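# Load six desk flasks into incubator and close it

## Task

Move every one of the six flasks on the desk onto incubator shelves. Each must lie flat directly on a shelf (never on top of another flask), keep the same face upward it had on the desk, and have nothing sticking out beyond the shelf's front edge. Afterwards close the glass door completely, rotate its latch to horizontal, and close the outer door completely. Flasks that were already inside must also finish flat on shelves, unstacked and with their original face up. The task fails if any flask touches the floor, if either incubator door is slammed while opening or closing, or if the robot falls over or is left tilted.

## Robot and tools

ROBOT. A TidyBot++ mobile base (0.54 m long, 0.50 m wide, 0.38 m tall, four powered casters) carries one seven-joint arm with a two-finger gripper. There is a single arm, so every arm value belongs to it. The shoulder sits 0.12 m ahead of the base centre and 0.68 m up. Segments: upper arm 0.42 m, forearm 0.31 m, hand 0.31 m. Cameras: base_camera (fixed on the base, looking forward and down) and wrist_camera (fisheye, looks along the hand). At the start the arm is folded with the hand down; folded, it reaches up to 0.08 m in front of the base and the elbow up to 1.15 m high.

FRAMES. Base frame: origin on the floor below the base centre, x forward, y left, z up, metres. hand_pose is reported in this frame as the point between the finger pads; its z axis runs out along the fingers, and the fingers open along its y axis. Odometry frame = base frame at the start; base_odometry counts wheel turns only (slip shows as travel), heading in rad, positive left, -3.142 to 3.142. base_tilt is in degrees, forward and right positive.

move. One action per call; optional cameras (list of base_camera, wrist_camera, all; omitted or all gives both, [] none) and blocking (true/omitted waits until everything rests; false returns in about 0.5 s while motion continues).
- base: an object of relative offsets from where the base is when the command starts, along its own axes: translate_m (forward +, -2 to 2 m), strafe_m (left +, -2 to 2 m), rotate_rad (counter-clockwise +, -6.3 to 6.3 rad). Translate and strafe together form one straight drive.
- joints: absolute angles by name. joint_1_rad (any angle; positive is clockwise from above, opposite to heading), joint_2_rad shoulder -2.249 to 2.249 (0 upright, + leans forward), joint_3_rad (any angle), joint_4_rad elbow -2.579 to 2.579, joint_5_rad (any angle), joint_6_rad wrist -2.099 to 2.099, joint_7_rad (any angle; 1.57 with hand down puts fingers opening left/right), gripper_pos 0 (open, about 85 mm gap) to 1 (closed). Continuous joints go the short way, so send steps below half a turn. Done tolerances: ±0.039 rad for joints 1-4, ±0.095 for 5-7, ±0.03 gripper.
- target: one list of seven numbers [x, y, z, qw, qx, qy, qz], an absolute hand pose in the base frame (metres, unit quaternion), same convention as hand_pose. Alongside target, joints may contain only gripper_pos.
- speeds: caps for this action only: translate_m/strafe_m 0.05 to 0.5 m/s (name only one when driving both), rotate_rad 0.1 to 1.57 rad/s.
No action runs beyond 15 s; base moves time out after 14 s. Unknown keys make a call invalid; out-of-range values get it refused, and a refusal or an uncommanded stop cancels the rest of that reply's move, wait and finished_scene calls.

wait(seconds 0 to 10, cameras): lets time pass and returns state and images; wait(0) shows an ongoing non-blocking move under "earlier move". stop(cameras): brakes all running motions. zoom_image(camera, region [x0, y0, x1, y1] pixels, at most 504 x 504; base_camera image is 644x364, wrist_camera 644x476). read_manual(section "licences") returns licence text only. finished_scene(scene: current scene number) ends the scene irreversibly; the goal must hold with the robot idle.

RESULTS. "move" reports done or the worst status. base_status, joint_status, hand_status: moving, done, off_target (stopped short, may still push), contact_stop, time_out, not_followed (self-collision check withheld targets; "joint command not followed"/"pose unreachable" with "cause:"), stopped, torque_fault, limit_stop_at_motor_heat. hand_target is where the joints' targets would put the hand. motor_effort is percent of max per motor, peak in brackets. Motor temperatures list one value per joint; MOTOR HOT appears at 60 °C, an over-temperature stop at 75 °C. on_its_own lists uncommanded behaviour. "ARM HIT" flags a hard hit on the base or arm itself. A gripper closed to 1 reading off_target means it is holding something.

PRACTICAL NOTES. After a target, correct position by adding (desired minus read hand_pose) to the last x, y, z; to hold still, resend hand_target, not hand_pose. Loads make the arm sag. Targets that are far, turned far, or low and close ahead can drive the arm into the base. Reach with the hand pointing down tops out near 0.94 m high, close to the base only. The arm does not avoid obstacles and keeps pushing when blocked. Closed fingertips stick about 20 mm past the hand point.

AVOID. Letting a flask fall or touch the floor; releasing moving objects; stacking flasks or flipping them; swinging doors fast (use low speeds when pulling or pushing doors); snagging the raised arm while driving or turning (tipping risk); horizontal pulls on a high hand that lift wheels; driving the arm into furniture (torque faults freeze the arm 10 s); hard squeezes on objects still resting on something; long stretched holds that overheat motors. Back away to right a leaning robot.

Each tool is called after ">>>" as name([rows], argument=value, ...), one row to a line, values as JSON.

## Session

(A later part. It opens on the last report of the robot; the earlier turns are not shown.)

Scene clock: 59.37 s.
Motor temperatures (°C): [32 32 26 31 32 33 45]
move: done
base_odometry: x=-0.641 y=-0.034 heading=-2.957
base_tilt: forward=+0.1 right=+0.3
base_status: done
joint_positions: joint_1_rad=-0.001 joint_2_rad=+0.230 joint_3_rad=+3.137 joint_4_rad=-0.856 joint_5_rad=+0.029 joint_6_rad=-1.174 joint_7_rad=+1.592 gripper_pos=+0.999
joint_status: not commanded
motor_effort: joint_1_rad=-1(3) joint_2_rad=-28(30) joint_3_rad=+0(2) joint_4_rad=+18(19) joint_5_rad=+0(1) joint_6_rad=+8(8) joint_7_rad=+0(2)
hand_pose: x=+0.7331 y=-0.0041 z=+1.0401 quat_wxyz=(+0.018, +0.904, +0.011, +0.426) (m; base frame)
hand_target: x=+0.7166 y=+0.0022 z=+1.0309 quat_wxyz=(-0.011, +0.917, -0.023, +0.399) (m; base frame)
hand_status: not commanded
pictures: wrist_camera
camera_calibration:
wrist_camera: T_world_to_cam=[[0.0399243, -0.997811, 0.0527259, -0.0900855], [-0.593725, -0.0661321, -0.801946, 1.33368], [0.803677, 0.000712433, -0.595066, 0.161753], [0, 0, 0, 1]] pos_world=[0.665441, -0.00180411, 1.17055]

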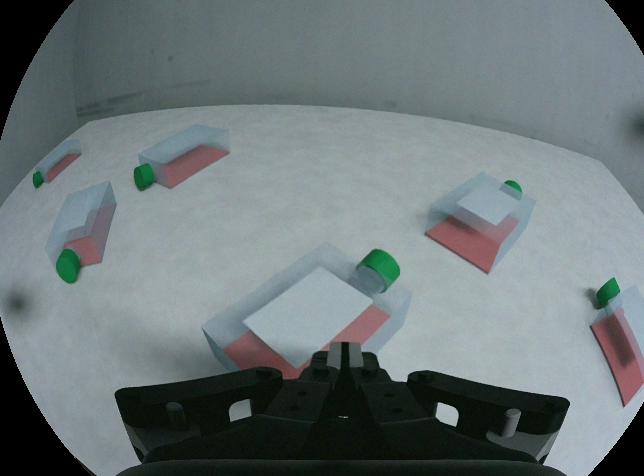

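>>> move(base={"translate_m": 0.014, "strafe_m": -0.014}, joints={"joint_1_rad": 0, "joint_2_rad": 0.16, "joint_3_rad": 3.14, "joint_4_rad": -1.09, "joint_5_rad": 0, "joint_6_rad": -1.06, "joint_7_rad": 1.52, "gripper_pos": 1.0}, cameras=["wrist_camera"])

Scene clock: 62.07 s.
Motor temperatures (°C): [32 32 26 31 32 33 45]
move: done
base_odometry: x=-0.657 y=-0.023 heading=-2.957
base_tilt: forward=+0.1 right=+0.3
base_status: done
joint_positions: joint_1_rad=+0.003 joint_2_rad=+0.177 joint_3_rad=+3.138 joint_4_rad=-1.073 joint_5_rad=+0.029 joint_6_rad=-1.130 joint_7_rad=+1.592 gripper_pos=+0.999
joint_status: all done
motor_effort: joint_1_rad=+0(2) joint_2_rad=-26(28) joint_3_rad=+0(3) joint_4_rad=+19(19) joint_5_rad=-1(2) joint_6_rad=+7(9) joint_7_rad=+1(2)
hand_pose: x=+0.7060 y=-0.0065 z=+0.9697 quat_wxyz=(+0.018, +0.928, +0.011, +0.371) (m; base frame)
hand_target: x=+0.7144 y=+0.0022 z=+0.9866 quat_wxyz=(-0.011, +0.915, -0.023, +0.404) (m; base frame)
hand_status: not commanded
pictures: wrist_camera
camera_calibration:
wrist_camera: T_world_to_cam=[[0.0427632, -0.997891, 0.0488385, -0.0860743], [-0.685875, -0.0648663, -0.724823, 1.25142], [0.726462, -0.00250139, -0.687202, 0.285456], [0, 0, 0, 1]] pos_world=[0.654624, -0.0040039, 1.10743]

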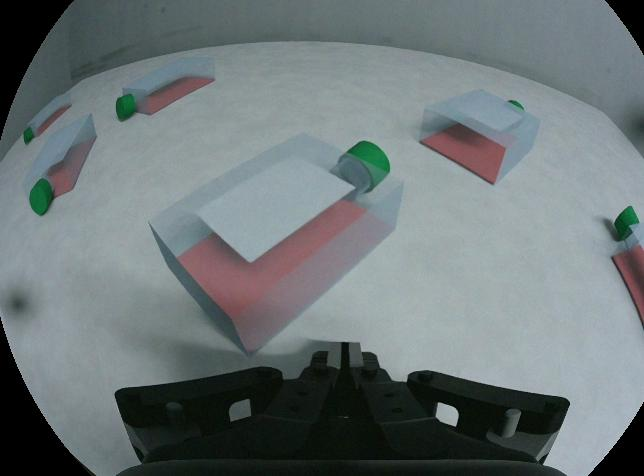

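>>> move(base={"translate_m": 0.036, "strafe_m": 0.082}, speeds={"translate_m": 0.1}, cameras=["wrist_camera"])

Scene clock: 63.80 s.
Motor temperatures (°C): [32 32 26 31 32 33 45]
move: done
base_odometry: x=-0.678 y=-0.110 heading=-2.957
base_tilt: forward=+0.1 right=+0.3
base_status: done
joint_positions: joint_1_rad=+0.001 joint_2_rad=+0.174 joint_3_rad=+3.138 joint_4_rad=-1.075 joint_5_rad=+0.029 joint_6_rad=-1.130 joint_7_rad=+1.592 gripper_pos=+0.999
joint_status: not commanded
motor_effort: joint_1_rad=+1(3) joint_2_rad=-26(27) joint_3_rad=+0(2) joint_4_rad=+18(19) joint_5_rad=+0(2) joint_6_rad=+7(7) joint_7_rad=+0(1)
hand_pose: x=+0.7049 y=-0.0055 z=+0.9708 quat_wxyz=(+0.018, +0.928, +0.012, +0.372) (m; base frame)
hand_target: x=+0.7144 y=+0.0022 z=+0.9866 quat_wxyz=(-0.011, +0.915, -0.023, +0.404) (m; base frame)
hand_status: not commanded
pictures: wrist_camera
camera_calibration:
wrist_camera: T_world_to_cam=[[0.0444489, -0.997815, 0.0488765, -0.0862065], [-0.684534, -0.0660545, -0.725983, 1.25166], [0.727625, -0.00118851, -0.685974, 0.285046], [0, 0, 0, 1]] pos_world=[0.653226, -0.00300185, 1.10843]

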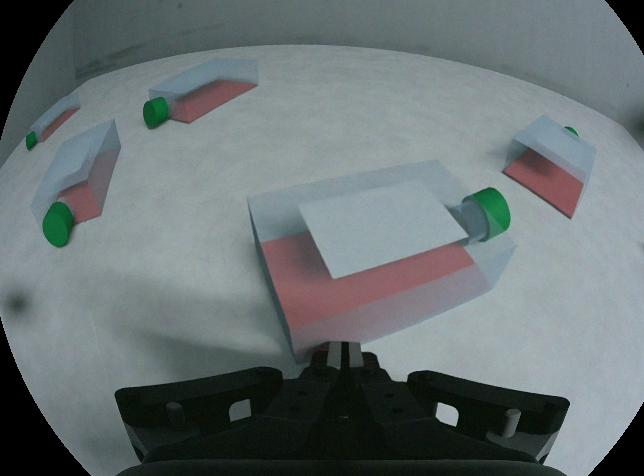

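>>> move(base={"translate_m": 0.042, "strafe_m": 0.047}, speeds={"translate_m": 0.1}, cameras=["wrist_camera"])

Scene clock: 65.23 s.
Motor temperatures (°C): [32 32 26 31 32 33 45]
move: done
base_odometry: x=-0.710 y=-0.164 heading=-2.957
base_tilt: forward=+0.0 right=+0.3
base_status: done
joint_positions: joint_1_rad=+0.000 joint_2_rad=+0.170 joint_3_rad=+3.138 joint_4_rad=-1.076 joint_5_rad=+0.029 joint_6_rad=-1.130 joint_7_rad=+1.592 gripper_pos=+0.999
joint_status: not commanded
motor_effort: joint_1_rad=+0(4) joint_2_rad=-26(28) joint_3_rad=+0(2) joint_4_rad=+19(19) joint_5_rad=+0(1) joint_6_rad=+7(8) joint_7_rad=+0(1)
hand_pose: x=+0.7038 y=-0.0051 z=+0.9725 quat_wxyz=(+0.018, +0.927, +0.012, +0.373) (m; base frame)
hand_target: x=+0.7144 y=+0.0022 z=+0.9866 quat_wxyz=(-0.011, +0.915, -0.023, +0.404) (m; base frame)
hand_status: not commanded
pictures: wrist_camera
camera_calibration:
wrist_camera: T_world_to_cam=[[0.0450158, -0.997783, 0.0490165, -0.0863427], [-0.682433, -0.0665476, -0.727913, 1.25259], [0.729561, -0.000682944, -0.683916, 0.283697], [0, 0, 0, 1]] pos_world=[0.651719, -0.00260094, 1.11003]

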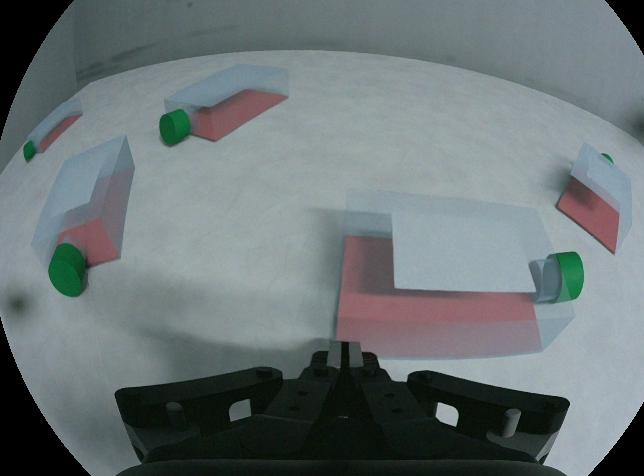

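>>> move(base={"translate_m": 0.058, "strafe_m": 0.004}, speeds={"translate_m": 0.1}, cameras=["wrist_camera"])

Scene clock: 67.70 s.
Motor temperatures (°C): [32 32 26 31 32 33 45]
move: done
base_odometry: x=-0.767 y=-0.179 heading=-2.957
base_tilt: forward=+0.1 right=+0.3
base_status: done
joint_positions: joint_1_rad=+0.000 joint_2_rad=+0.169 joint_3_rad=+3.138 joint_4_rad=-1.077 joint_5_rad=+0.029 joint_6_rad=-1.130 joint_7_rad=+1.592 gripper_pos=+0.999
joint_status: not commanded
motor_effort: joint_1_rad=-1(1) joint_2_rad=-25(28) joint_3_rad=+0(1) joint_4_rad=+18(19) joint_5_rad=+0(1) joint_6_rad=+7(8) joint_7_rad=+0(1)
hand_pose: x=+0.7034 y=-0.0051 z=+0.9728 quat_wxyz=(+0.018, +0.927, +0.012, +0.373) (m; base frame)
hand_target: x=+0.7144 y=+0.0022 z=+0.9866 quat_wxyz=(-0.011, +0.915, -0.023, +0.404) (m; base frame)
hand_status: not commanded
pictures: wrist_camera
camera_calibration:
wrist_camera: T_world_to_cam=[[0.0450017, -0.997783, 0.049029, -0.0863346], [-0.682227, -0.0665472, -0.728105, 1.25247], [0.729754, -0.000682915, -0.683709, 0.283845], [0, 0, 0, 1]] pos_world=[0.651218, -0.00260094, 1.11023]

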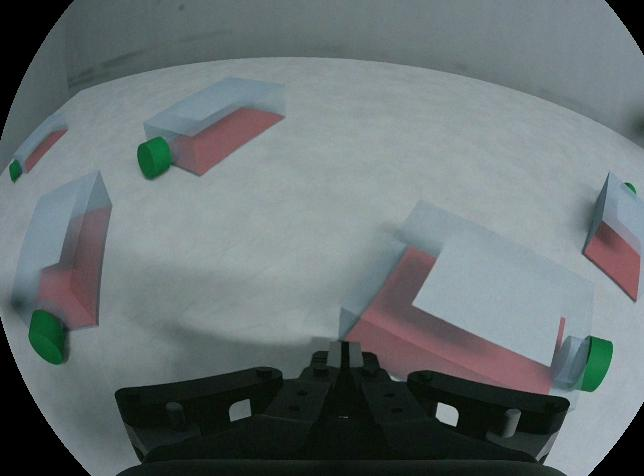

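>>> move(base={"translate_m": 0.052, "strafe_m": -0.025}, speeds={"translate_m": 0.1}, cameras=["wrist_camera"])

Scene clock: 68.97 s.
Motor temperatures (°C): [32 32 26 31 32 33 45]
move: done
base_odometry: x=-0.823 y=-0.165 heading=-2.956
base_tilt: forward=+0.1 right=+0.4
base_status: done
joint_positions: joint_1_rad=+0.000 joint_2_rad=+0.168 joint_3_rad=+3.138 joint_4_rad=-1.077 joint_5_rad=+0.029 joint_6_rad=-1.130 joint_7_rad=+1.592 gripper_pos=+0.999
joint_status: not commanded
motor_effort: joint_1_rad=+0(2) joint_2_rad=-26(28) joint_3_rad=+0(3) joint_4_rad=+18(19) joint_5_rad=+0(1) joint_6_rad=+7(8) joint_7_rad=-1(1)
hand_pose: x=+0.7032 y=-0.0049 z=+0.9729 quat_wxyz=(+0.017, +0.927, +0.012, +0.374) (m; base frame)
hand_target: x=+0.7144 y=+0.0022 z=+0.9866 quat_wxyz=(-0.011, +0.915, -0.023, +0.404) (m; base frame)
hand_status: not commanded
pictures: wrist_camera
camera_calibration:
wrist_camera: T_world_to_cam=[[0.0453416, -0.99777, 0.0489784, -0.0863956], [-0.681998, -0.0667428, -0.728302, 1.25248], [0.729947, -0.000380808, -0.683504, 0.283706], [0, 0, 0, 1]] pos_world=[0.651019, -0.00250071, 1.11033]

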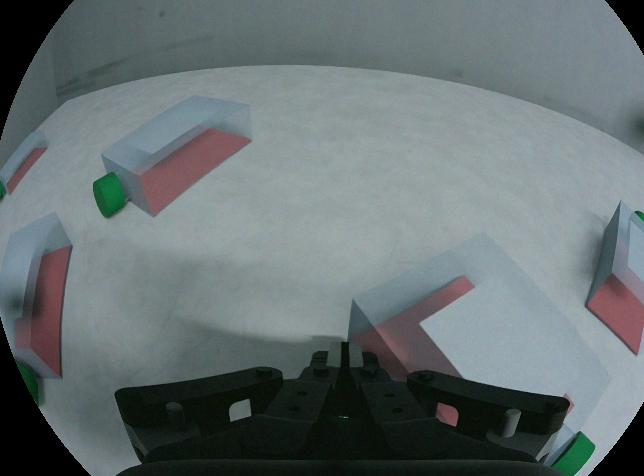

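>>> move(joints={"joint_1_rad": 0, "joint_2_rad": 0.225, "joint_3_rad": 3.14, "joint_4_rad": -0.845, "joint_5_rad": 0, "joint_6_rad": -1.25, "joint_7_rad": 1.52, "gripper_pos": 1.0}, cameras=[])

>>> move(base={"translate_m": -0.019, "strafe_m": -0.287}, cameras=[])

>>> move(joints={"joint_1_rad": 0, "joint_2_rad": 0.16, "joint_3_rad": 3.14, "joint_4_rad": -1.08, "joint_5_rad": 0, "joint_6_rad": -1.06, "joint_7_rad": 1.52, "gripper_pos": 1.0}, cameras=["wrist_camera"])

Scene clock: 71.80 s.
Motor temperatures (°C): [32 32 26 31 32 33 45]
move: done
base_odometry: x=-0.823 y=-0.165 heading=-2.956
base_tilt: forward=+0.1 right=+0.3
base_status: not commanded
joint_positions: joint_1_rad=+0.000 joint_2_rad=+0.218 joint_3_rad=+3.138 joint_4_rad=-0.857 joint_5_rad=+0.029 joint_6_rad=-1.176 joint_7_rad=+1.592 gripper_pos=+0.999
joint_status: all done
motor_effort: joint_1_rad=-1(2) joint_2_rad=-27(27) joint_3_rad=+0(1) joint_4_rad=+18(20) joint_5_rad=-1(1) joint_6_rad=+8(9) joint_7_rad=+0(1)
hand_pose: x=+0.7285 y=-0.0051 z=+1.0468 quat_wxyz=(+0.018, +0.902, +0.010, +0.431) (m; base frame)
hand_target: x=+0.7166 y=+0.0022 z=+1.0309 quat_wxyz=(-0.011, +0.917, -0.023, +0.399) (m; base frame)
hand_status: not commanded
pictures: none
No camera images: "cameras" was empty.

Scene clock: 73.60 s.
Motor temperatures (°C): [32 32 26 31 32 33 45]
move: done
base_odometry: x=-0.857 y=+0.121 heading=-2.956
base_tilt: forward=+0.1 right=+0.3
base_status: done
joint_positions: joint_1_rad=+0.005 joint_2_rad=+0.222 joint_3_rad=+3.139 joint_4_rad=-0.856 joint_5_rad=+0.029 joint_6_rad=-1.176 joint_7_rad=+1.592 gripper_pos=+0.999
joint_status: not commanded
motor_effort: joint_1_rad=+0(3) joint_2_rad=-27(28) joint_3_rad=+0(2) joint_4_rad=+18(18) joint_5_rad=+0(1) joint_6_rad=+8(8) joint_7_rad=+0(1)
hand_pose: x=+0.7298 y=-0.0084 z=+1.0446 quat_wxyz=(+0.019, +0.903, +0.008, +0.429) (m; base frame)
hand_target: x=+0.7166 y=+0.0022 z=+1.0309 quat_wxyz=(-0.011, +0.917, -0.023, +0.399) (m; base frame)
hand_status: not commanded
pictures: none
No camera images: "cameras" was empty.

Scene clock: 75.00 s.
Motor temperatures (°C): [32 32 26 31 32 33 45]
move: done
base_odometry: x=-0.857 y=+0.121 heading=-2.956
base_tilt: forward=+0.1 right=+0.3
base_status: not commanded
joint_positions: joint_1_rad=+0.005 joint_2_rad=+0.178 joint_3_rad=+3.139 joint_4_rad=-1.066 joint_5_rad=+0.029 joint_6_rad=-1.133 joint_7_rad=+1.592 gripper_pos=+0.999
joint_status: all done
motor_effort: joint_1_rad=-1(2) joint_2_rad=-26(28) joint_3_rad=+0(2) joint_4_rad=+18(20) joint_5_rad=-1(1) joint_6_rad=+7(9) joint_7_rad=+0(2)
hand_pose: x=+0.7068 y=-0.0081 z=+0.9722 quat_wxyz=(+0.018, +0.928, +0.010, +0.373) (m; base frame)
hand_target: x=+0.7155 y=+0.0022 z=+0.9919 quat_wxyz=(-0.011, +0.912, -0.023, +0.408) (m; base frame)
hand_status: not commanded
pictures: wrist_camera
camera_calibration:
wrist_camera: T_world_to_cam=[[0.039777, -0.998024, 0.0486472, -0.0854281], [-0.683526, -0.0626902, -0.727229, 1.25426], [0.728842, -0.00432462, -0.684669, 0.282385], [0, 0, 0, 1]] pos_world=[0.654901, -0.00540841, 1.10963]

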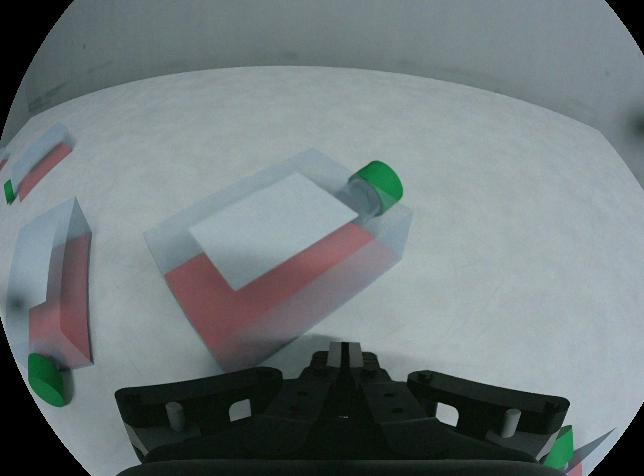

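>>> move(base={"translate_m": 0.001, "strafe_m": 0.043}, speeds={"strafe_m": 0.12}, cameras=[])

>>> move(base={"translate_m": 0.031, "strafe_m": 0.049}, speeds={"translate_m": 0.1}, cameras=["wrist_camera"])

Scene clock: 76.37 s.
Motor temperatures (°C): [32 32 26 31 32 33 45]
move: done
base_odometry: x=-0.850 y=+0.079 heading=-2.955
base_tilt: forward=+0.2 right=+0.4
base_status: done
joint_positions: joint_1_rad=+0.001 joint_2_rad=+0.177 joint_3_rad=+3.139 joint_4_rad=-1.066 joint_5_rad=+0.029 joint_6_rad=-1.133 joint_7_rad=+1.592 gripper_pos=+0.999
joint_status: not commanded
motor_effort: joint_1_rad=-1(4) joint_2_rad=-26(26) joint_3_rad=+0(2) joint_4_rad=+19(19) joint_5_rad=-1(2) joint_6_rad=+7(8) joint_7_rad=+1(1)
hand_pose: x=+0.7065 y=-0.0057 z=+0.9727 quat_wxyz=(+0.018, +0.927, +0.012, +0.373) (m; base frame)
hand_target: x=+0.7155 y=+0.0022 z=+0.9919 quat_wxyz=(-0.011, +0.912, -0.023, +0.408) (m; base frame)
hand_status: not commanded
pictures: none
No camera images: "cameras" was empty.

Scene clock: 77.43 s.
Motor temperatures (°C): [32 32 26 31 32 33 45]
move: done
base_odometry: x=-0.871 y=+0.025 heading=-2.955
base_tilt: forward=+0.1 right=+0.4
base_status: done
joint_positions: joint_1_rad=+0.000 joint_2_rad=+0.172 joint_3_rad=+3.139 joint_4_rad=-1.067 joint_5_rad=+0.029 joint_6_rad=-1.133 joint_7_rad=+1.592 gripper_pos=+0.999
joint_status: not commanded
motor_effort: joint_1_rad=-1(4) joint_2_rad=-25(27) joint_3_rad=+0(2) joint_4_rad=+18(19) joint_5_rad=+0(2) joint_6_rad=+7(8) joint_7_rad=+0(1)
hand_pose: x=+0.7050 y=-0.0055 z=+0.9754 quat_wxyz=(+0.018, +0.927, +0.012, +0.375) (m; base frame)
hand_target: x=+0.7155 y=+0.0022 z=+0.9919 quat_wxyz=(-0.011, +0.912, -0.023, +0.408) (m; base frame)
hand_status: not commanded
pictures: wrist_camera
camera_calibration:
wrist_camera: T_world_to_cam=[[0.0438886, -0.997835, 0.0489783, -0.0862192], [-0.679291, -0.0657546, -0.730917, 1.25614], [0.732556, -0.00119156, -0.680706, 0.279386], [0, 0, 0, 1]] pos_world=[0.652401, -0.0031028, 1.11254]

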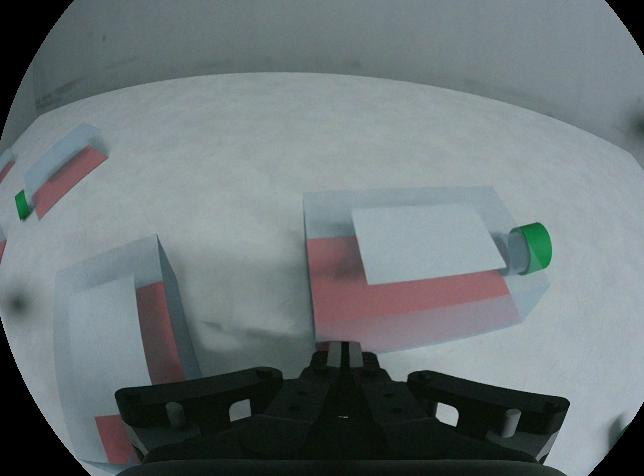

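>>> move(base={"translate_m": 0.053, "strafe_m": 0.023}, speeds={"translate_m": 0.1}, cameras=["wrist_camera"])

Scene clock: 78.87 s.
Motor temperatures (°C): [32 32 26 31 32 33 45]
move: done
base_odometry: x=-0.919 y=-0.008 heading=-2.955
base_tilt: forward=+0.1 right=+0.4
base_status: done
joint_positions: joint_1_rad=+0.000 joint_2_rad=+0.170 joint_3_rad=+3.139 joint_4_rad=-1.067 joint_5_rad=+0.029 joint_6_rad=-1.132 joint_7_rad=+1.592 gripper_pos=+0.999
joint_status: not commanded
motor_effort: joint_1_rad=+0(1) joint_2_rad=-25(28) joint_3_rad=+0(1) joint_4_rad=+19(19) joint_5_rad=+0(1) joint_6_rad=+7(8) joint_7_rad=+0(1)
hand_pose: x=+0.7042 y=-0.0055 z=+0.9768 quat_wxyz=(+0.018, +0.926, +0.012, +0.377) (m; base frame)
hand_target: x=+0.7155 y=+0.0022 z=+0.9919 quat_wxyz=(-0.011, +0.912, -0.023, +0.408) (m; base frame)
hand_status: not commanded
pictures: wrist_camera
camera_calibration:
wrist_camera: T_world_to_cam=[[0.0437674, -0.997835, 0.049087, -0.0861723], [-0.677479, -0.0657548, -0.732597, 1.25697], [0.734239, -0.00119158, -0.67889, 0.278039], [0, 0, 0, 1]] pos_world=[0.651193, -0.0030028, 1.11384]

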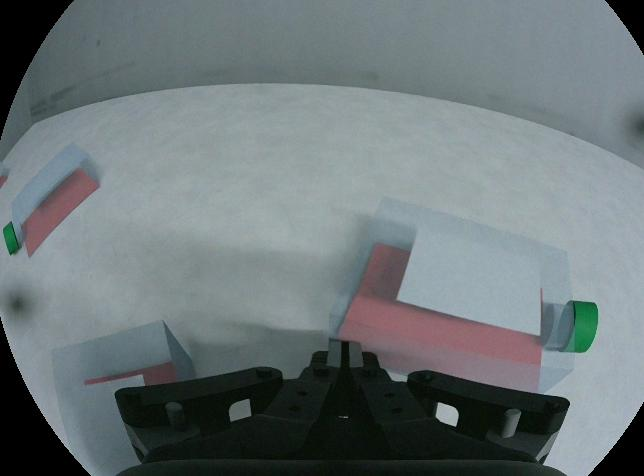

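>>> move(base={"translate_m": 0.057, "strafe_m": -0.01}, speeds={"translate_m": 0.1}, cameras=["wrist_camera"])

Scene clock: 80.20 s.
Motor temperatures (°C): [32 32 26 31 32 33 45]
move: done
base_odometry: x=-0.977 y=-0.009 heading=-2.955
base_tilt: forward=+0.1 right=+0.3
base_status: done
joint_positions: joint_1_rad=+0.000 joint_2_rad=+0.169 joint_3_rad=+3.139 joint_4_rad=-1.067 joint_5_rad=+0.029 joint_6_rad=-1.132 joint_7_rad=+1.592 gripper_pos=+0.999
joint_status: not commanded
motor_effort: joint_1_rad=+0(1) joint_2_rad=-25(28) joint_3_rad=+0(2) joint_4_rad=+19(19) joint_5_rad=-1(1) joint_6_rad=+7(8) joint_7_rad=+0(1)
hand_pose: x=+0.7039 y=-0.0054 z=+0.9772 quat_wxyz=(+0.018, +0.926, +0.012, +0.377) (m; base frame)
hand_target: x=+0.7155 y=+0.0022 z=+0.9919 quat_wxyz=(-0.011, +0.912, -0.023, +0.408) (m; base frame)
hand_status: not commanded
pictures: wrist_camera
camera_calibration:
wrist_camera: T_world_to_cam=[[0.0438754, -0.997829, 0.0491237, -0.0862853], [-0.676952, -0.0658559, -0.733075, 1.25718], [0.734718, -0.00109039, -0.678372, 0.277716], [0, 0, 0, 1]] pos_world=[0.650792, -0.00300261, 1.11424]

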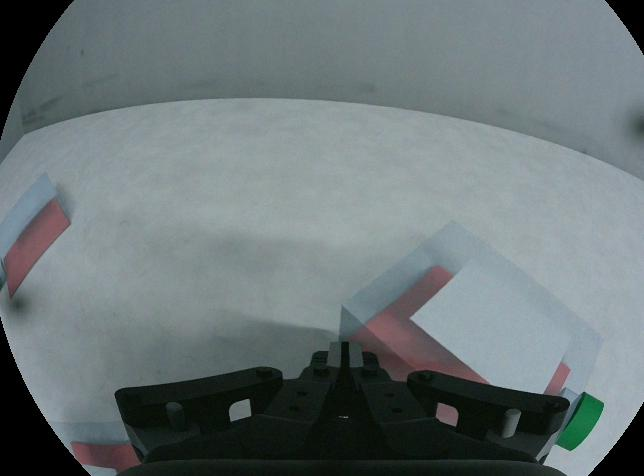

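>>> move(base={"translate_m": 0.036, "strafe_m": -0.03}, speeds={"translate_m": 0.1}, cameras=["wrist_camera"])

>>> move(joints={"joint_1_rad": 0, "joint_2_rad": 0.225, "joint_3_rad": 3.14, "joint_4_rad": -0.845, "joint_5_rad": 0, "joint_6_rad": -1.25, "joint_7_rad": 1.52, "gripper_pos": 1.0}, cameras=[])

Scene clock: 81.60 s.
Motor temperatures (°C): [32 32 26 31 32 33 45]
move: done
base_odometry: x=-1.018 y=+0.014 heading=-2.955
base_tilt: forward=+0.2 right=+0.3
base_status: done
joint_positions: joint_1_rad=+0.000 joint_2_rad=+0.167 joint_3_rad=+3.139 joint_4_rad=-1.067 joint_5_rad=+0.028 joint_6_rad=-1.132 joint_7_rad=+1.592 gripper_pos=+0.999
joint_status: not commanded
motor_effort: joint_1_rad=-1(3) joint_2_rad=-26(28) joint_3_rad=+0(3) joint_4_rad=+18(19) joint_5_rad=+0(1) joint_6_rad=+7(8) joint_7_rad=+0(1)
hand_pose: x=+0.7036 y=-0.0050 z=+0.9779 quat_wxyz=(+0.017, +0.926, +0.012, +0.377) (m; base frame)
hand_target: x=+0.7155 y=+0.0022 z=+0.9919 quat_wxyz=(-0.011, +0.912, -0.023, +0.408) (m; base frame)
hand_status: not commanded
pictures: wrist_camera
camera_calibration:
wrist_camera: T_world_to_cam=[[0.0445961, -0.997803, 0.0489861, -0.0862087], [-0.676019, -0.0662442, -0.7339, 1.25762], [0.735533, -0.000386423, -0.677488, 0.276979], [0, 0, 0, 1]] pos_world=[0.650291, -0.0026023, 1.11484]

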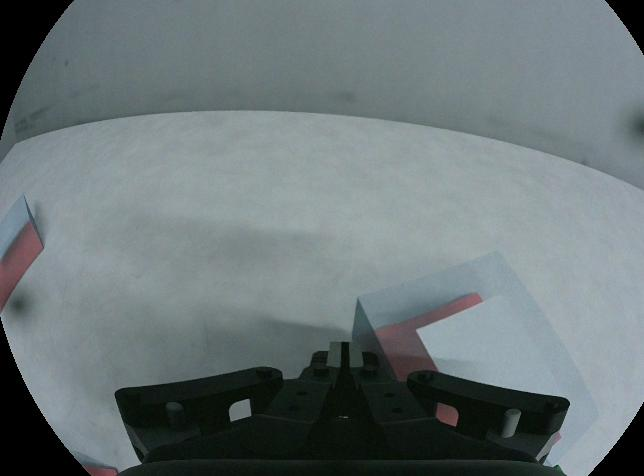

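Scene clock: 82.87 s.
Motor temperatures (°C): [32 32 26 31 32 33 45]
move: done
base_odometry: x=-1.018 y=+0.014 heading=-2.955
base_tilt: forward=+0.0 right=+0.4
base_status: not commanded
joint_positions: joint_1_rad=+0.000 joint_2_rad=+0.218 joint_3_rad=+3.139 joint_4_rad=-0.857 joint_5_rad=+0.028 joint_6_rad=-1.177 joint_7_rad=+1.592 gripper_pos=+0.999
joint_status: all done
motor_effort: joint_1_rad=-1(2) joint_2_rad=-26(27) joint_3_rad=+0(2) joint_4_rad=+18(20) joint_5_rad=+0(2) joint_6_rad=+8(9) joint_7_rad=+0(2)
hand_pose: x=+0.7284 y=-0.0051 z=+1.0464 quat_wxyz=(+0.018, +0.902, +0.010, +0.430) (m; base frame)
hand_target: x=+0.7166 y=+0.0022 z=+1.0309 quat_wxyz=(-0.011, +0.917, -0.023, +0.399) (m; base frame)
hand_status: not commanded
pictures: none
No camera images: "cameras" was empty.

>>> move(base={"translate_m": -0.344, "strafe_m": -0.303}, cameras=["wrist_camera"])

>>> move(joints={"joint_1_rad": 0, "joint_2_rad": 0.16, "joint_3_rad": 3.14, "joint_4_rad": -1.075, "joint_5_rad": 0, "joint_6_rad": -1.06, "joint_7_rad": 1.52, "gripper_pos": 1.0}, cameras=["wrist_camera"])

Scene clock: 85.27 s.
Motor temperatures (°C): [32 32 26 31 32 33 45]
move: done
base_odometry: x=-0.737 y=+0.376 heading=-2.954
base_tilt: forward=+0.0 right=+0.3
base_status: done
joint_positions: joint_1_rad=+0.003 joint_2_rad=+0.226 joint_3_rad=+3.139 joint_4_rad=-0.854 joint_5_rad=+0.028 joint_6_rad=-1.178 joint_7_rad=+1.592 gripper_pos=+0.999
joint_status: not commanded
motor_effort: joint_1_rad=-1(3) joint_2_rad=-27(30) joint_3_rad=+0(2) joint_4_rad=+18(19) joint_5_rad=+0(1) joint_6_rad=+8(8) joint_7_rad=+0(1)
hand_pose: x=+0.7311 y=-0.0074 z=+1.0424 quat_wxyz=(+0.019, +0.904, +0.009, +0.427) (m; base frame)
hand_target: x=+0.7166 y=+0.0022 z=+1.0309 quat_wxyz=(-0.011, +0.917, -0.023, +0.399) (m; base frame)
hand_status: not commanded
pictures: wrist_camera
camera_calibration:
wrist_camera: T_world_to_cam=[[0.0341174, -0.998046, 0.0523501, -0.08883], [-0.592646, -0.0623809, -0.803044, 1.33466], [0.80474, -0.00362735, -0.593616, 0.162408], [0, 0, 0, 1]] pos_world=[0.663313, -0.00481032, 1.17285]

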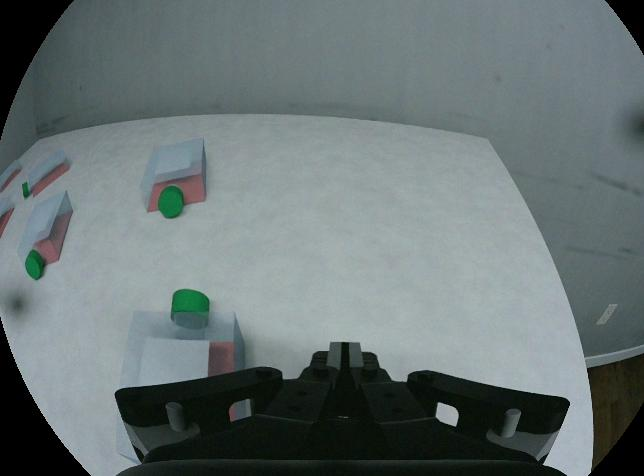

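Scene clock: 86.50 s.
Motor temperatures (°C): [32 32 26 31 32 33 45]
move: done
base_odometry: x=-0.737 y=+0.376 heading=-2.954
base_tilt: forward=+0.0 right=+0.4
base_status: not commanded
joint_positions: joint_1_rad=+0.003 joint_2_rad=+0.180 joint_3_rad=+3.139 joint_4_rad=-1.062 joint_5_rad=+0.028 joint_6_rad=-1.134 joint_7_rad=+1.592 gripper_pos=+0.999
joint_status: all done
motor_effort: joint_1_rad=+0(1) joint_2_rad=-26(28) joint_3_rad=+0(1) joint_4_rad=+18(20) joint_5_rad=+0(2) joint_6_rad=+7(9) joint_7_rad=+0(2)
hand_pose: x=+0.7073 y=-0.0071 z=+0.9729 quat_wxyz=(+0.018, +0.928, +0.010, +0.373) (m; base frame)
hand_target: x=+0.7160 y=+0.0022 z=+0.9946 quat_wxyz=(-0.011, +0.911, -0.022, +0.411) (m; base frame)
hand_status: not commanded
pictures: wrist_camera
camera_calibration:
wrist_camera: T_world_to_cam=[[0.0412996, -0.997973, 0.0484242, -0.0853336], [-0.682918, -0.0635725, -0.727723, 1.25532], [0.729326, -0.00301507, -0.684159, 0.281765], [0, 0, 0, 1]] pos_world=[0.655305, -0.00450734, 1.11043]

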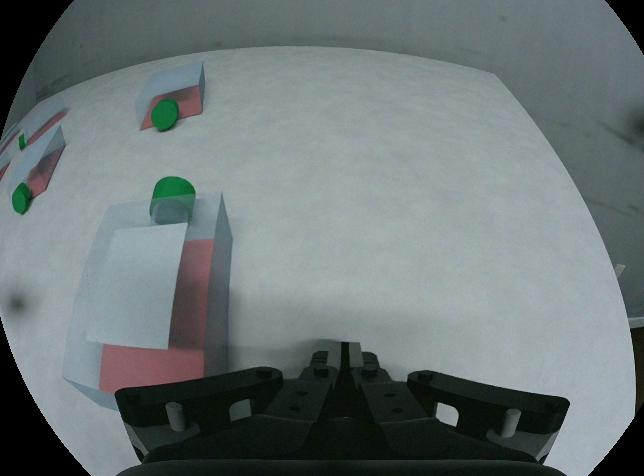

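>>> move(base={"translate_m": -0.036, "strafe_m": 0.089}, speeds={"strafe_m": 0.11}, cameras=["wrist_camera"])

Scene clock: 88.37 s.
Motor temperatures (°C): [32 32 26 31 32 33 45]
move: done
base_odometry: x=-0.684 y=+0.295 heading=-2.954
base_tilt: forward=+0.1 right=+0.3
base_status: done
joint_positions: joint_1_rad=+0.001 joint_2_rad=+0.174 joint_3_rad=+3.139 joint_4_rad=-1.062 joint_5_rad=+0.028 joint_6_rad=-1.134 joint_7_rad=+1.592 gripper_pos=+0.999
joint_status: not commanded
motor_effort: joint_1_rad=+0(3) joint_2_rad=-26(29) joint_3_rad=+0(2) joint_4_rad=+18(19) joint_5_rad=-1(1) joint_6_rad=+7(8) joint_7_rad=+0(1)
hand_pose: x=+0.7056 y=-0.0056 z=+0.9763 quat_wxyz=(+0.017, +0.926, +0.011, +0.376) (m; base frame)
hand_target: x=+0.7160 y=+0.0022 z=+0.9946 quat_wxyz=(-0.011, +0.911, -0.022, +0.411) (m; base frame)
hand_status: not commanded
pictures: wrist_camera
camera_calibration:
wrist_camera: T_world_to_cam=[[0.043562, -0.997868, 0.0485964, -0.0857486], [-0.678479, -0.0652538, -0.731716, 1.25749], [0.733327, -0.0010967, -0.679876, 0.278348], [0, 0, 0, 1]] pos_world=[0.652797, -0.00320453, 1.11353]

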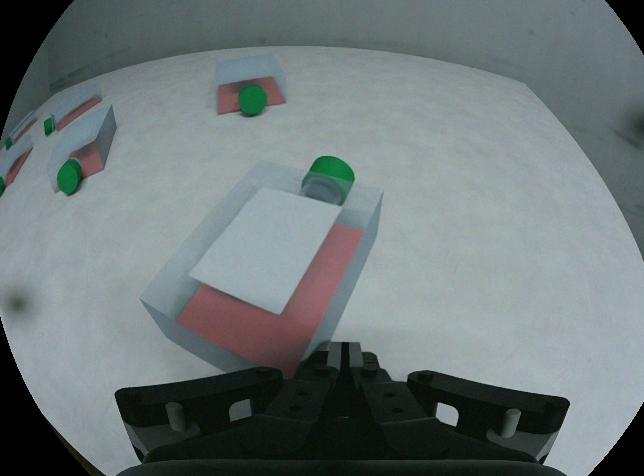

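>>> move(base={"translate_m": 0.001, "strafe_m": 0.061}, speeds={"strafe_m": 0.1}, cameras=["wrist_camera"])

Scene clock: 90.00 s.
Motor temperatures (°C): [32 32 26 31 32 33 45]
move: done
base_odometry: x=-0.674 y=+0.235 heading=-2.954
base_tilt: forward=+0.0 right=+0.2
base_status: done
joint_positions: joint_1_rad=+0.000 joint_2_rad=+0.173 joint_3_rad=+3.139 joint_4_rad=-1.062 joint_5_rad=+0.028 joint_6_rad=-1.134 joint_7_rad=+1.592 gripper_pos=+0.999
joint_status: not commanded
motor_effort: joint_1_rad=+0(4) joint_2_rad=-25(27) joint_3_rad=+0(3) joint_4_rad=+18(19) joint_5_rad=+0(2) joint_6_rad=+7(8) joint_7_rad=+0(1)
hand_pose: x=+0.7055 y=-0.0052 z=+0.9766 quat_wxyz=(+0.017, +0.926, +0.012, +0.376) (m; base frame)
hand_target: x=+0.7160 y=+0.0022 z=+0.9946 quat_wxyz=(-0.011, +0.911, -0.022, +0.411) (m; base frame)
hand_status: not commanded
pictures: wrist_camera
camera_calibration:
wrist_camera: T_world_to_cam=[[0.0442485, -0.997836, 0.04863, -0.085835], [-0.678175, -0.0657454, -0.731954, 1.25759], [0.733567, -0.000591794, -0.679617, 0.278187], [0, 0, 0, 1]] pos_world=[0.652598, -0.00280362, 1.11374]

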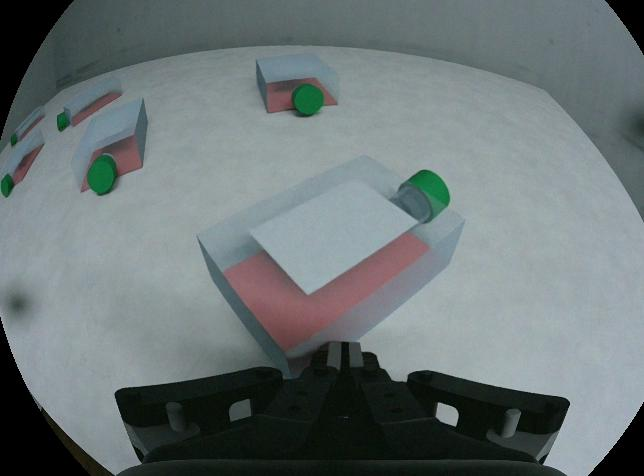

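>>> move(base={"translate_m": 0.033, "strafe_m": 0.056}, speeds={"strafe_m": 0.1}, cameras=["wrist_camera"])

Scene clock: 91.53 s.
Motor temperatures (°C): [32 32 26 31 32 33 45]
move: done
base_odometry: x=-0.696 y=+0.173 heading=-2.954
base_tilt: forward=+0.2 right=+0.4
base_status: done
joint_positions: joint_1_rad=+0.000 joint_2_rad=+0.171 joint_3_rad=+3.139 joint_4_rad=-1.062 joint_5_rad=+0.028 joint_6_rad=-1.134 joint_7_rad=+1.592 gripper_pos=+0.999
joint_status: not commanded
motor_effort: joint_1_rad=-1(3) joint_2_rad=-25(27) joint_3_rad=+0(2) joint_4_rad=+18(19) joint_5_rad=+0(1) joint_6_rad=+7(8) joint_7_rad=+1(1)
hand_pose: x=+0.7046 y=-0.0053 z=+0.9782 quat_wxyz=(+0.017, +0.926, +0.012, +0.377) (m; base frame)
hand_target: x=+0.7160 y=+0.0022 z=+0.9946 quat_wxyz=(-0.011, +0.911, -0.022, +0.411) (m; base frame)
hand_status: not commanded
pictures: wrist_camera
camera_calibration:
wrist_camera: T_world_to_cam=[[0.0439046, -0.997849, 0.0486748, -0.085776], [-0.676166, -0.0655467, -0.733827, 1.25858], [0.73544, -0.000693859, -0.67759, 0.276547], [0, 0, 0, 1]] pos_world=[0.651389, -0.00290412, 1.11514]

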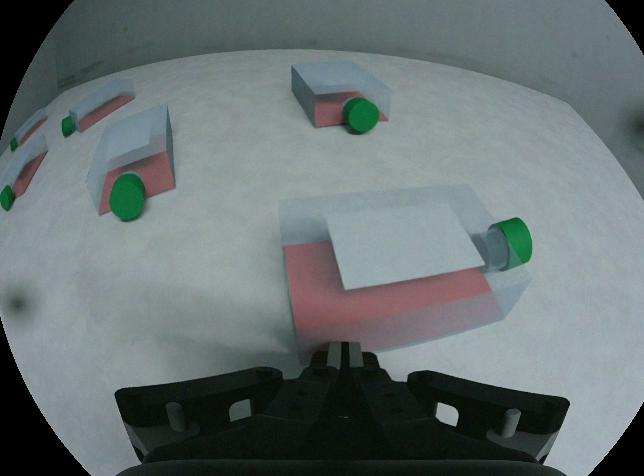

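>>> move(base={"translate_m": 0.053, "strafe_m": 0.035}, speeds={"translate_m": 0.1}, cameras=["wrist_camera"])

Scene clock: 92.93 s.
Motor temperatures (°C): [32 32 26 31 32 33 45]
move: done
base_odometry: x=-0.741 y=+0.129 heading=-2.953
base_tilt: forward=+0.1 right=+0.4
base_status: done
joint_positions: joint_1_rad=+0.000 joint_2_rad=+0.169 joint_3_rad=+3.139 joint_4_rad=-1.063 joint_5_rad=+0.028 joint_6_rad=-1.134 joint_7_rad=+1.592 gripper_pos=+0.999
joint_status: not commanded
motor_effort: joint_1_rad=-1(2) joint_2_rad=-26(28) joint_3_rad=+0(2) joint_4_rad=+18(19) joint_5_rad=-1(1) joint_6_rad=+7(8) joint_7_rad=+1(1)
hand_pose: x=+0.7043 y=-0.0053 z=+0.9791 quat_wxyz=(+0.017, +0.925, +0.012, +0.378) (m; base frame)
hand_target: x=+0.7160 y=+0.0022 z=+0.9946 quat_wxyz=(-0.011, +0.911, -0.022, +0.411) (m; base frame)
hand_status: not commanded
pictures: wrist_camera
camera_calibration:
wrist_camera: T_world_to_cam=[[0.0438799, -0.997842, 0.0488375, -0.0859536], [-0.674708, -0.0656511, -0.735159, 1.25929], [0.736779, -0.000692423, -0.676133, 0.27504], [0, 0, 0, 1]] pos_world=[0.650783, -0.00290379, 1.11594]

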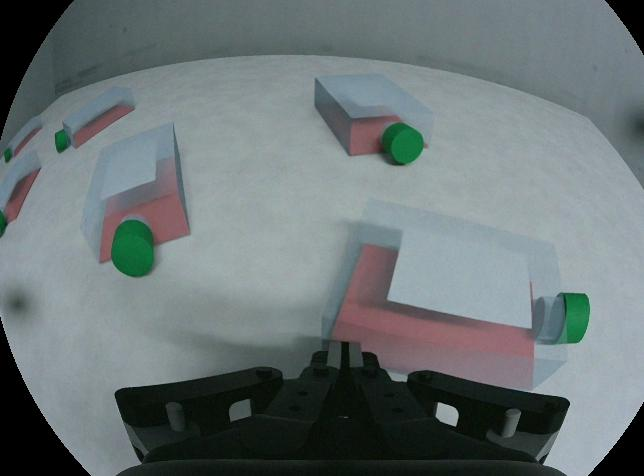

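>>> move(base={"translate_m": 0.064, "strafe_m": -0.004}, speeds={"translate_m": 0.1}, cameras=["wrist_camera"])

Scene clock: 94.27 s.
Motor temperatures (°C): [32 32 26 31 32 33 45]
move: done
base_odometry: x=-0.805 y=+0.120 heading=-2.953
base_tilt: forward=+0.0 right=+0.3
base_status: done
joint_positions: joint_1_rad=+0.000 joint_2_rad=+0.169 joint_3_rad=+3.139 joint_4_rad=-1.063 joint_5_rad=+0.028 joint_6_rad=-1.133 joint_7_rad=+1.592 gripper_pos=+0.999
joint_status: not commanded
motor_effort: joint_1_rad=-1(1) joint_2_rad=-25(28) joint_3_rad=+0(1) joint_4_rad=+18(20) joint_5_rad=+0(1) joint_6_rad=+7(8) joint_7_rad=-1(1)
hand_pose: x=+0.7043 y=-0.0053 z=+0.9792 quat_wxyz=(+0.017, +0.925, +0.012, +0.378) (m; base frame)
hand_target: x=+0.7160 y=+0.0022 z=+0.9946 quat_wxyz=(-0.011, +0.911, -0.022, +0.411) (m; base frame)
hand_status: not commanded
pictures: wrist_camera
camera_calibration:
wrist_camera: T_world_to_cam=[[0.0438589, -0.997843, 0.0488497, -0.085954], [-0.674447, -0.0656462, -0.735399, 1.2594], [0.737019, -0.00069279, -0.675871, 0.274734], [0, 0, 0, 1]] pos_world=[0.650681, -0.00290381, 1.11604]

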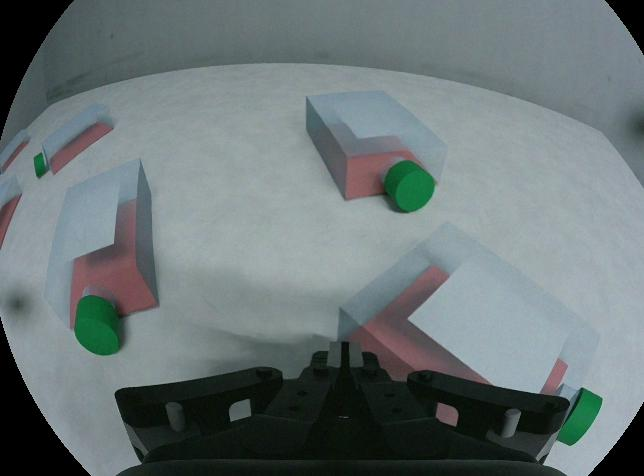

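>>> move(base={"translate_m": -0.4}, joints={"joint_1_rad": 0, "joint_2_rad": -0.74, "joint_3_rad": 3.14, "joint_4_rad": -1.95, "joint_5_rad": 0, "joint_6_rad": -0.75, "joint_7_rad": 1.52, "gripper_pos": 1.0}, cameras=[])

>>> move(base={"translate_m": -0.703, "strafe_m": -0.685, "rotate_rad": -1.669}, cameras=["wrist_camera", "base_camera"])

Scene clock: 98.53 s.
Motor temperatures (°C): [32 32 26 31 32 33 45]
move: done
base_odometry: x=-0.412 y=+0.195 heading=-2.953
base_tilt: forward=+0.1 right=+0.3
base_status: done
joint_positions: joint_1_rad=+0.000 joint_2_rad=-0.740 joint_3_rad=+3.139 joint_4_rad=-1.935 joint_5_rad=+0.028 joint_6_rad=-0.831 joint_7_rad=+1.592 gripper_pos=+0.999
joint_status: all done
motor_effort: joint_1_rad=+0(3) joint_2_rad=+5(30) joint_3_rad=+1(2) joint_4_rad=+19(20) joint_5_rad=+0(2) joint_6_rad=+9(10) joint_7_rad=+0(1)
hand_pose: x=+0.4073 y=-0.0041 z=+0.9710 quat_wxyz=(+0.020, +0.848, +0.013, +0.529) (m; base frame)
hand_target: x=+0.4174 y=+0.0020 z=+0.9854 quat_wxyz=(-0.014, +0.830, -0.020, +0.557) (m; base frame)
hand_status: not commanded
pictures: none
No camera images: "cameras" was empty.

Scene clock: 102.03 s.
Motor temperatures (°C): [32 32 26 31 32 33 45]
move: done
base_odometry: x=+0.150 y=+1.001 heading=+1.661
base_tilt: forward=+0.0 right=+0.3
base_status: done
joint_positions: joint_1_rad=+0.000 joint_2_rad=-0.736 joint_3_rad=+3.139 joint_4_rad=-1.936 joint_5_rad=+0.028 joint_6_rad=-0.827 joint_7_rad=+1.592 gripper_pos=+0.999
joint_status: not commanded
motor_effort: joint_1_rad=-1(1) joint_2_rad=+5(8) joint_3_rad=+1(4) joint_4_rad=+19(20) joint_5_rad=+0(1) joint_6_rad=+9(9) joint_7_rad=+1(2)
hand_pose: x=+0.4089 y=-0.0040 z=+0.9703 quat_wxyz=(+0.019, +0.849, +0.013, +0.529) (m; base frame)
hand_target: x=+0.4174 y=+0.0020 z=+0.9854 quat_wxyz=(-0.014, +0.830, -0.020, +0.557) (m; base frame)
hand_status: not commanded
pictures: base_camera, wrist_camera
camera_calibration:
wrist_camera: T_world_to_cam=[[0.0319695, -0.997333, 0.0656149, -0.0827636], [-0.392164, -0.0729007, -0.917002, 1.11454], [0.91934, 0.00358434, -0.393448, 0.137772], [0, 0, 0, 1]] pos_world=[0.313068, -0.00178613, 1.08167]

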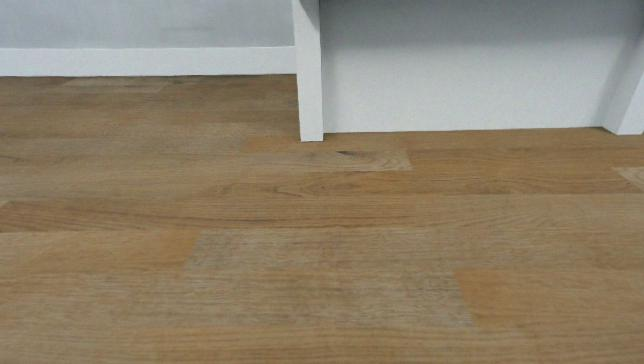

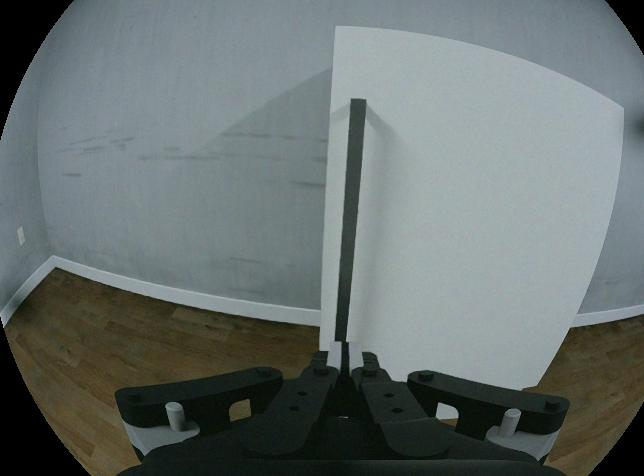

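>>> move(base={"translate_m": 0.06, "strafe_m": 0.0135, "rotate_rad": -0.029}, joints={"joint_1_rad": 0, "joint_2_rad": 0.03, "joint_3_rad": 3.14, "joint_4_rad": -1.833, "joint_5_rad": 0, "joint_6_rad": -0.14, "joint_7_rad": 1.52, "gripper_pos": 0.0}, cameras=["wrist_camera", "base_camera"])

Scene clock: 105.87 s.
Motor temperatures (°C): [32 32 26 31 32 33 45]
move: done
base_odometry: x=+0.131 y=+1.059 heading=+1.632
base_tilt: forward=+0.0 right=+0.3
base_status: done
joint_positions: joint_1_rad=+0.000 joint_2_rad=+0.033 joint_3_rad=+3.139 joint_4_rad=-1.847 joint_5_rad=+0.028 joint_6_rad=-0.221 joint_7_rad=+1.592 gripper_pos=+0.000
joint_status: all done
motor_effort: joint_1_rad=-1(2) joint_2_rad=-22(23) joint_3_rad=+0(3) joint_4_rad=+19(21) joint_5_rad=+0(1) joint_6_rad=+9(10) joint_7_rad=+0(2)
hand_pose: x=+0.7007 y=+0.0008 z=+0.8492 quat_wxyz=(+0.014, +0.867, +0.020, +0.497) (m; base frame)
hand_target: x=+0.7153 y=+0.0023 z=+0.8814 quat_wxyz=(-0.014, +0.842, -0.021, +0.539) (m; base frame)
hand_status: not commanded
pictures: base_camera, wrist_camera
camera_calibration:
wrist_camera: T_world_to_cam=[[0.0536745, -0.996661, 0.0615287, -0.0910341], [-0.457908, -0.0793236, -0.885454, 1.13758], [0.887378, 0.0193519, -0.460636, -0.0986076], [0, 0, 0, 1]] pos_world=[0.613293, 0.00141466, 0.967449]

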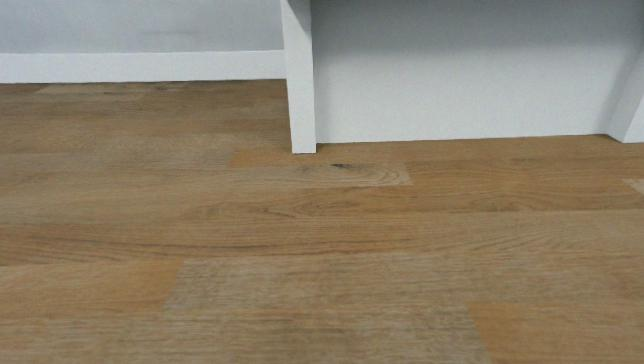

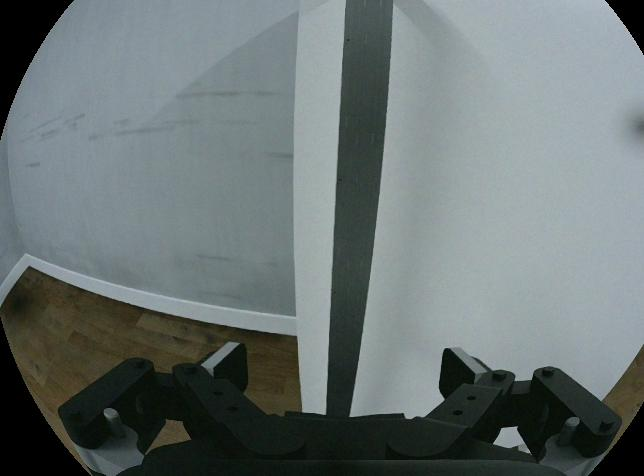

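>>> move(base={"translate_m": 0.12, "strafe_m": -0.004}, speeds={"translate_m": 0.2}, cameras=["wrist_camera"])

Scene clock: 107.60 s.
Motor temperatures (°C): [32 32 26 31 32 33 45]
move: done
base_odometry: x=+0.128 y=+1.179 heading=+1.633
base_tilt: forward=+0.0 right=+0.3
base_status: done
joint_positions: joint_1_rad=+0.000 joint_2_rad=+0.035 joint_3_rad=+3.139 joint_4_rad=-1.844 joint_5_rad=+0.028 joint_6_rad=-0.217 joint_7_rad=+1.592 gripper_pos=+0.000
joint_status: not commanded
motor_effort: joint_1_rad=-1(2) joint_2_rad=-21(24) joint_3_rad=+0(1) joint_4_rad=+19(20) joint_5_rad=+0(1) joint_6_rad=+8(9) joint_7_rad=+1(1)
hand_pose: x=+0.7025 y=+0.0008 z=+0.8504 quat_wxyz=(+0.014, +0.866, +0.020, +0.499) (m; base frame)
hand_target: x=+0.7153 y=+0.0023 z=+0.8814 quat_wxyz=(-0.014, +0.842, -0.021, +0.539) (m; base frame)
hand_status: not commanded
pictures: wrist_camera
camera_calibration:
wrist_camera: T_world_to_cam=[[0.0535866, -0.996657, 0.0616662, -0.0912318], [-0.454087, -0.0793219, -0.887419, 1.13843], [0.889345, 0.0195519, -0.45682, -0.104284], [0, 0, 0, 1]] pos_world=[0.614579, 0.00141441, 0.96825]

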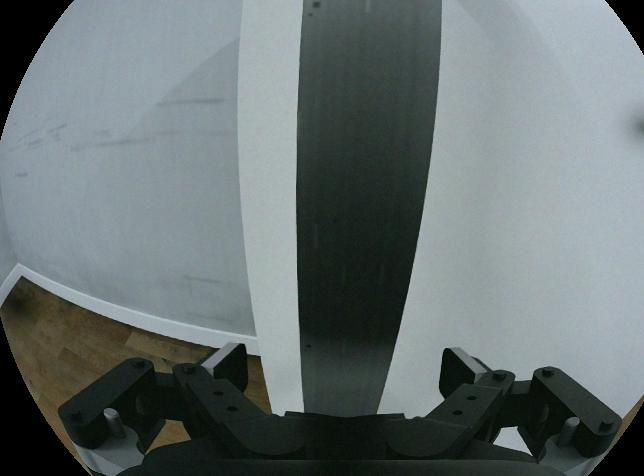

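>>> move(joints={"gripper_pos": 0.85}, cameras=["wrist_camera"])

Scene clock: 108.83 s.
Motor temperatures (°C): [32 32 26 31 32 33 45]
move: off_target
base_odometry: x=+0.128 y=+1.179 heading=+1.633
base_tilt: forward=+0.0 right=+0.4
base_status: not commanded
joint_positions: joint_1_rad=-0.001 joint_2_rad=+0.035 joint_3_rad=+3.139 joint_4_rad=-1.844 joint_5_rad=+0.022 joint_6_rad=-0.217 joint_7_rad=+1.583 gripper_pos=+0.739
joint_status: gripper_pos off_target (ended at +0.739, target +0.850)
motor_effort: joint_1_rad=-1(3) joint_2_rad=-21(22) joint_3_rad=+0(3) joint_4_rad=+22(22) joint_5_rad=+0(3) joint_6_rad=+11(11) joint_7_rad=+0(3)
hand_pose: x=+0.7024 y=+0.0017 z=+0.8506 quat_wxyz=(+0.010, +0.866, +0.015, +0.499) (m; base frame)
hand_target: x=+0.7153 y=+0.0023 z=+0.8814 quat_wxyz=(-0.014, +0.842, -0.021, +0.539) (m; base frame)
hand_status: not commanded
pictures: wrist_camera
camera_calibration:
wrist_camera: T_world_to_cam=[[0.0482873, -0.997648, 0.0486569, -0.0755249], [-0.454187, -0.0653172, -0.888509, 1.13959], [0.889597, 0.0208044, -0.456273, -0.104791], [0, 0, 0, 1]] pos_world=[0.614456, 0.00126773, 0.968398]

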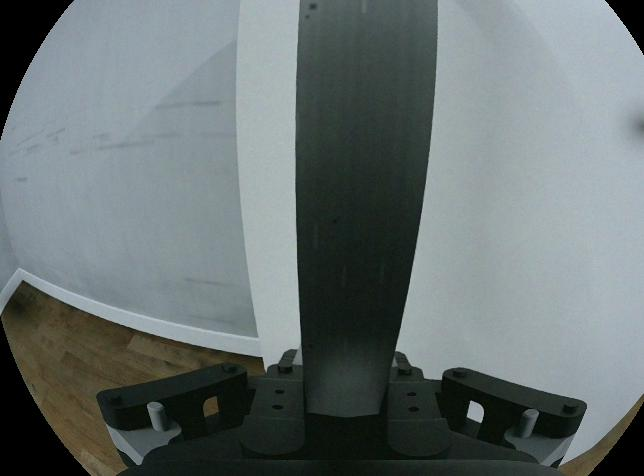

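>>> move(base={"translate_m": -0.0729, "strafe_m": -0.0963, "rotate_rad": 0.12}, speeds={"translate_m": 0.12, "rotate_rad": 0.12}, cameras=["wrist_camera"])

Scene clock: 110.90 s.
Motor temperatures (°C): [32 32 26 31 32 33 45]
move: done
base_odometry: x=+0.229 y=+1.113 heading=+1.753
base_tilt: forward=+0.1 right=+0.2
base_status: done
joint_positions: joint_1_rad=+0.001 joint_2_rad=+0.048 joint_3_rad=+3.140 joint_4_rad=-1.853 joint_5_rad=+0.022 joint_6_rad=-0.167 joint_7_rad=+1.578 gripper_pos=+0.739
joint_status: not commanded
motor_effort: joint_1_rad=-2(4) joint_2_rad=-25(37) joint_3_rad=+0(4) joint_4_rad=+22(25) joint_5_rad=+2(2) joint_6_rad=+12(14) joint_7_rad=+2(3)
hand_pose: x=+0.7102 y=+0.0004 z=+0.8513 quat_wxyz=(+0.009, +0.859, +0.012, +0.511) (m; base frame)
hand_target: x=+0.7153 y=+0.0023 z=+0.8814 quat_wxyz=(-0.014, +0.842, -0.021, +0.539) (m; base frame)
hand_status: not commanded
pictures: wrist_camera
camera_calibration:
wrist_camera: T_world_to_cam=[[0.0427766, -0.998061, 0.0452248, -0.0704391], [-0.429234, -0.0592349, -0.901249, 1.13679], [0.90218, 0.0191404, -0.430935, -0.141857], [0, 0, 0, 1]] pos_world=[0.618944, -0.000249557, 0.966587]

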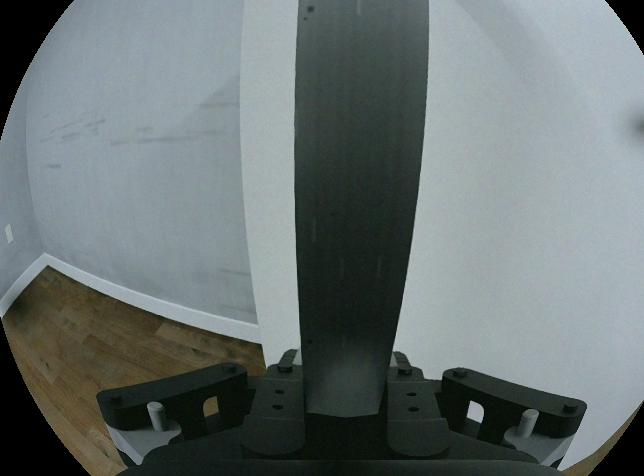

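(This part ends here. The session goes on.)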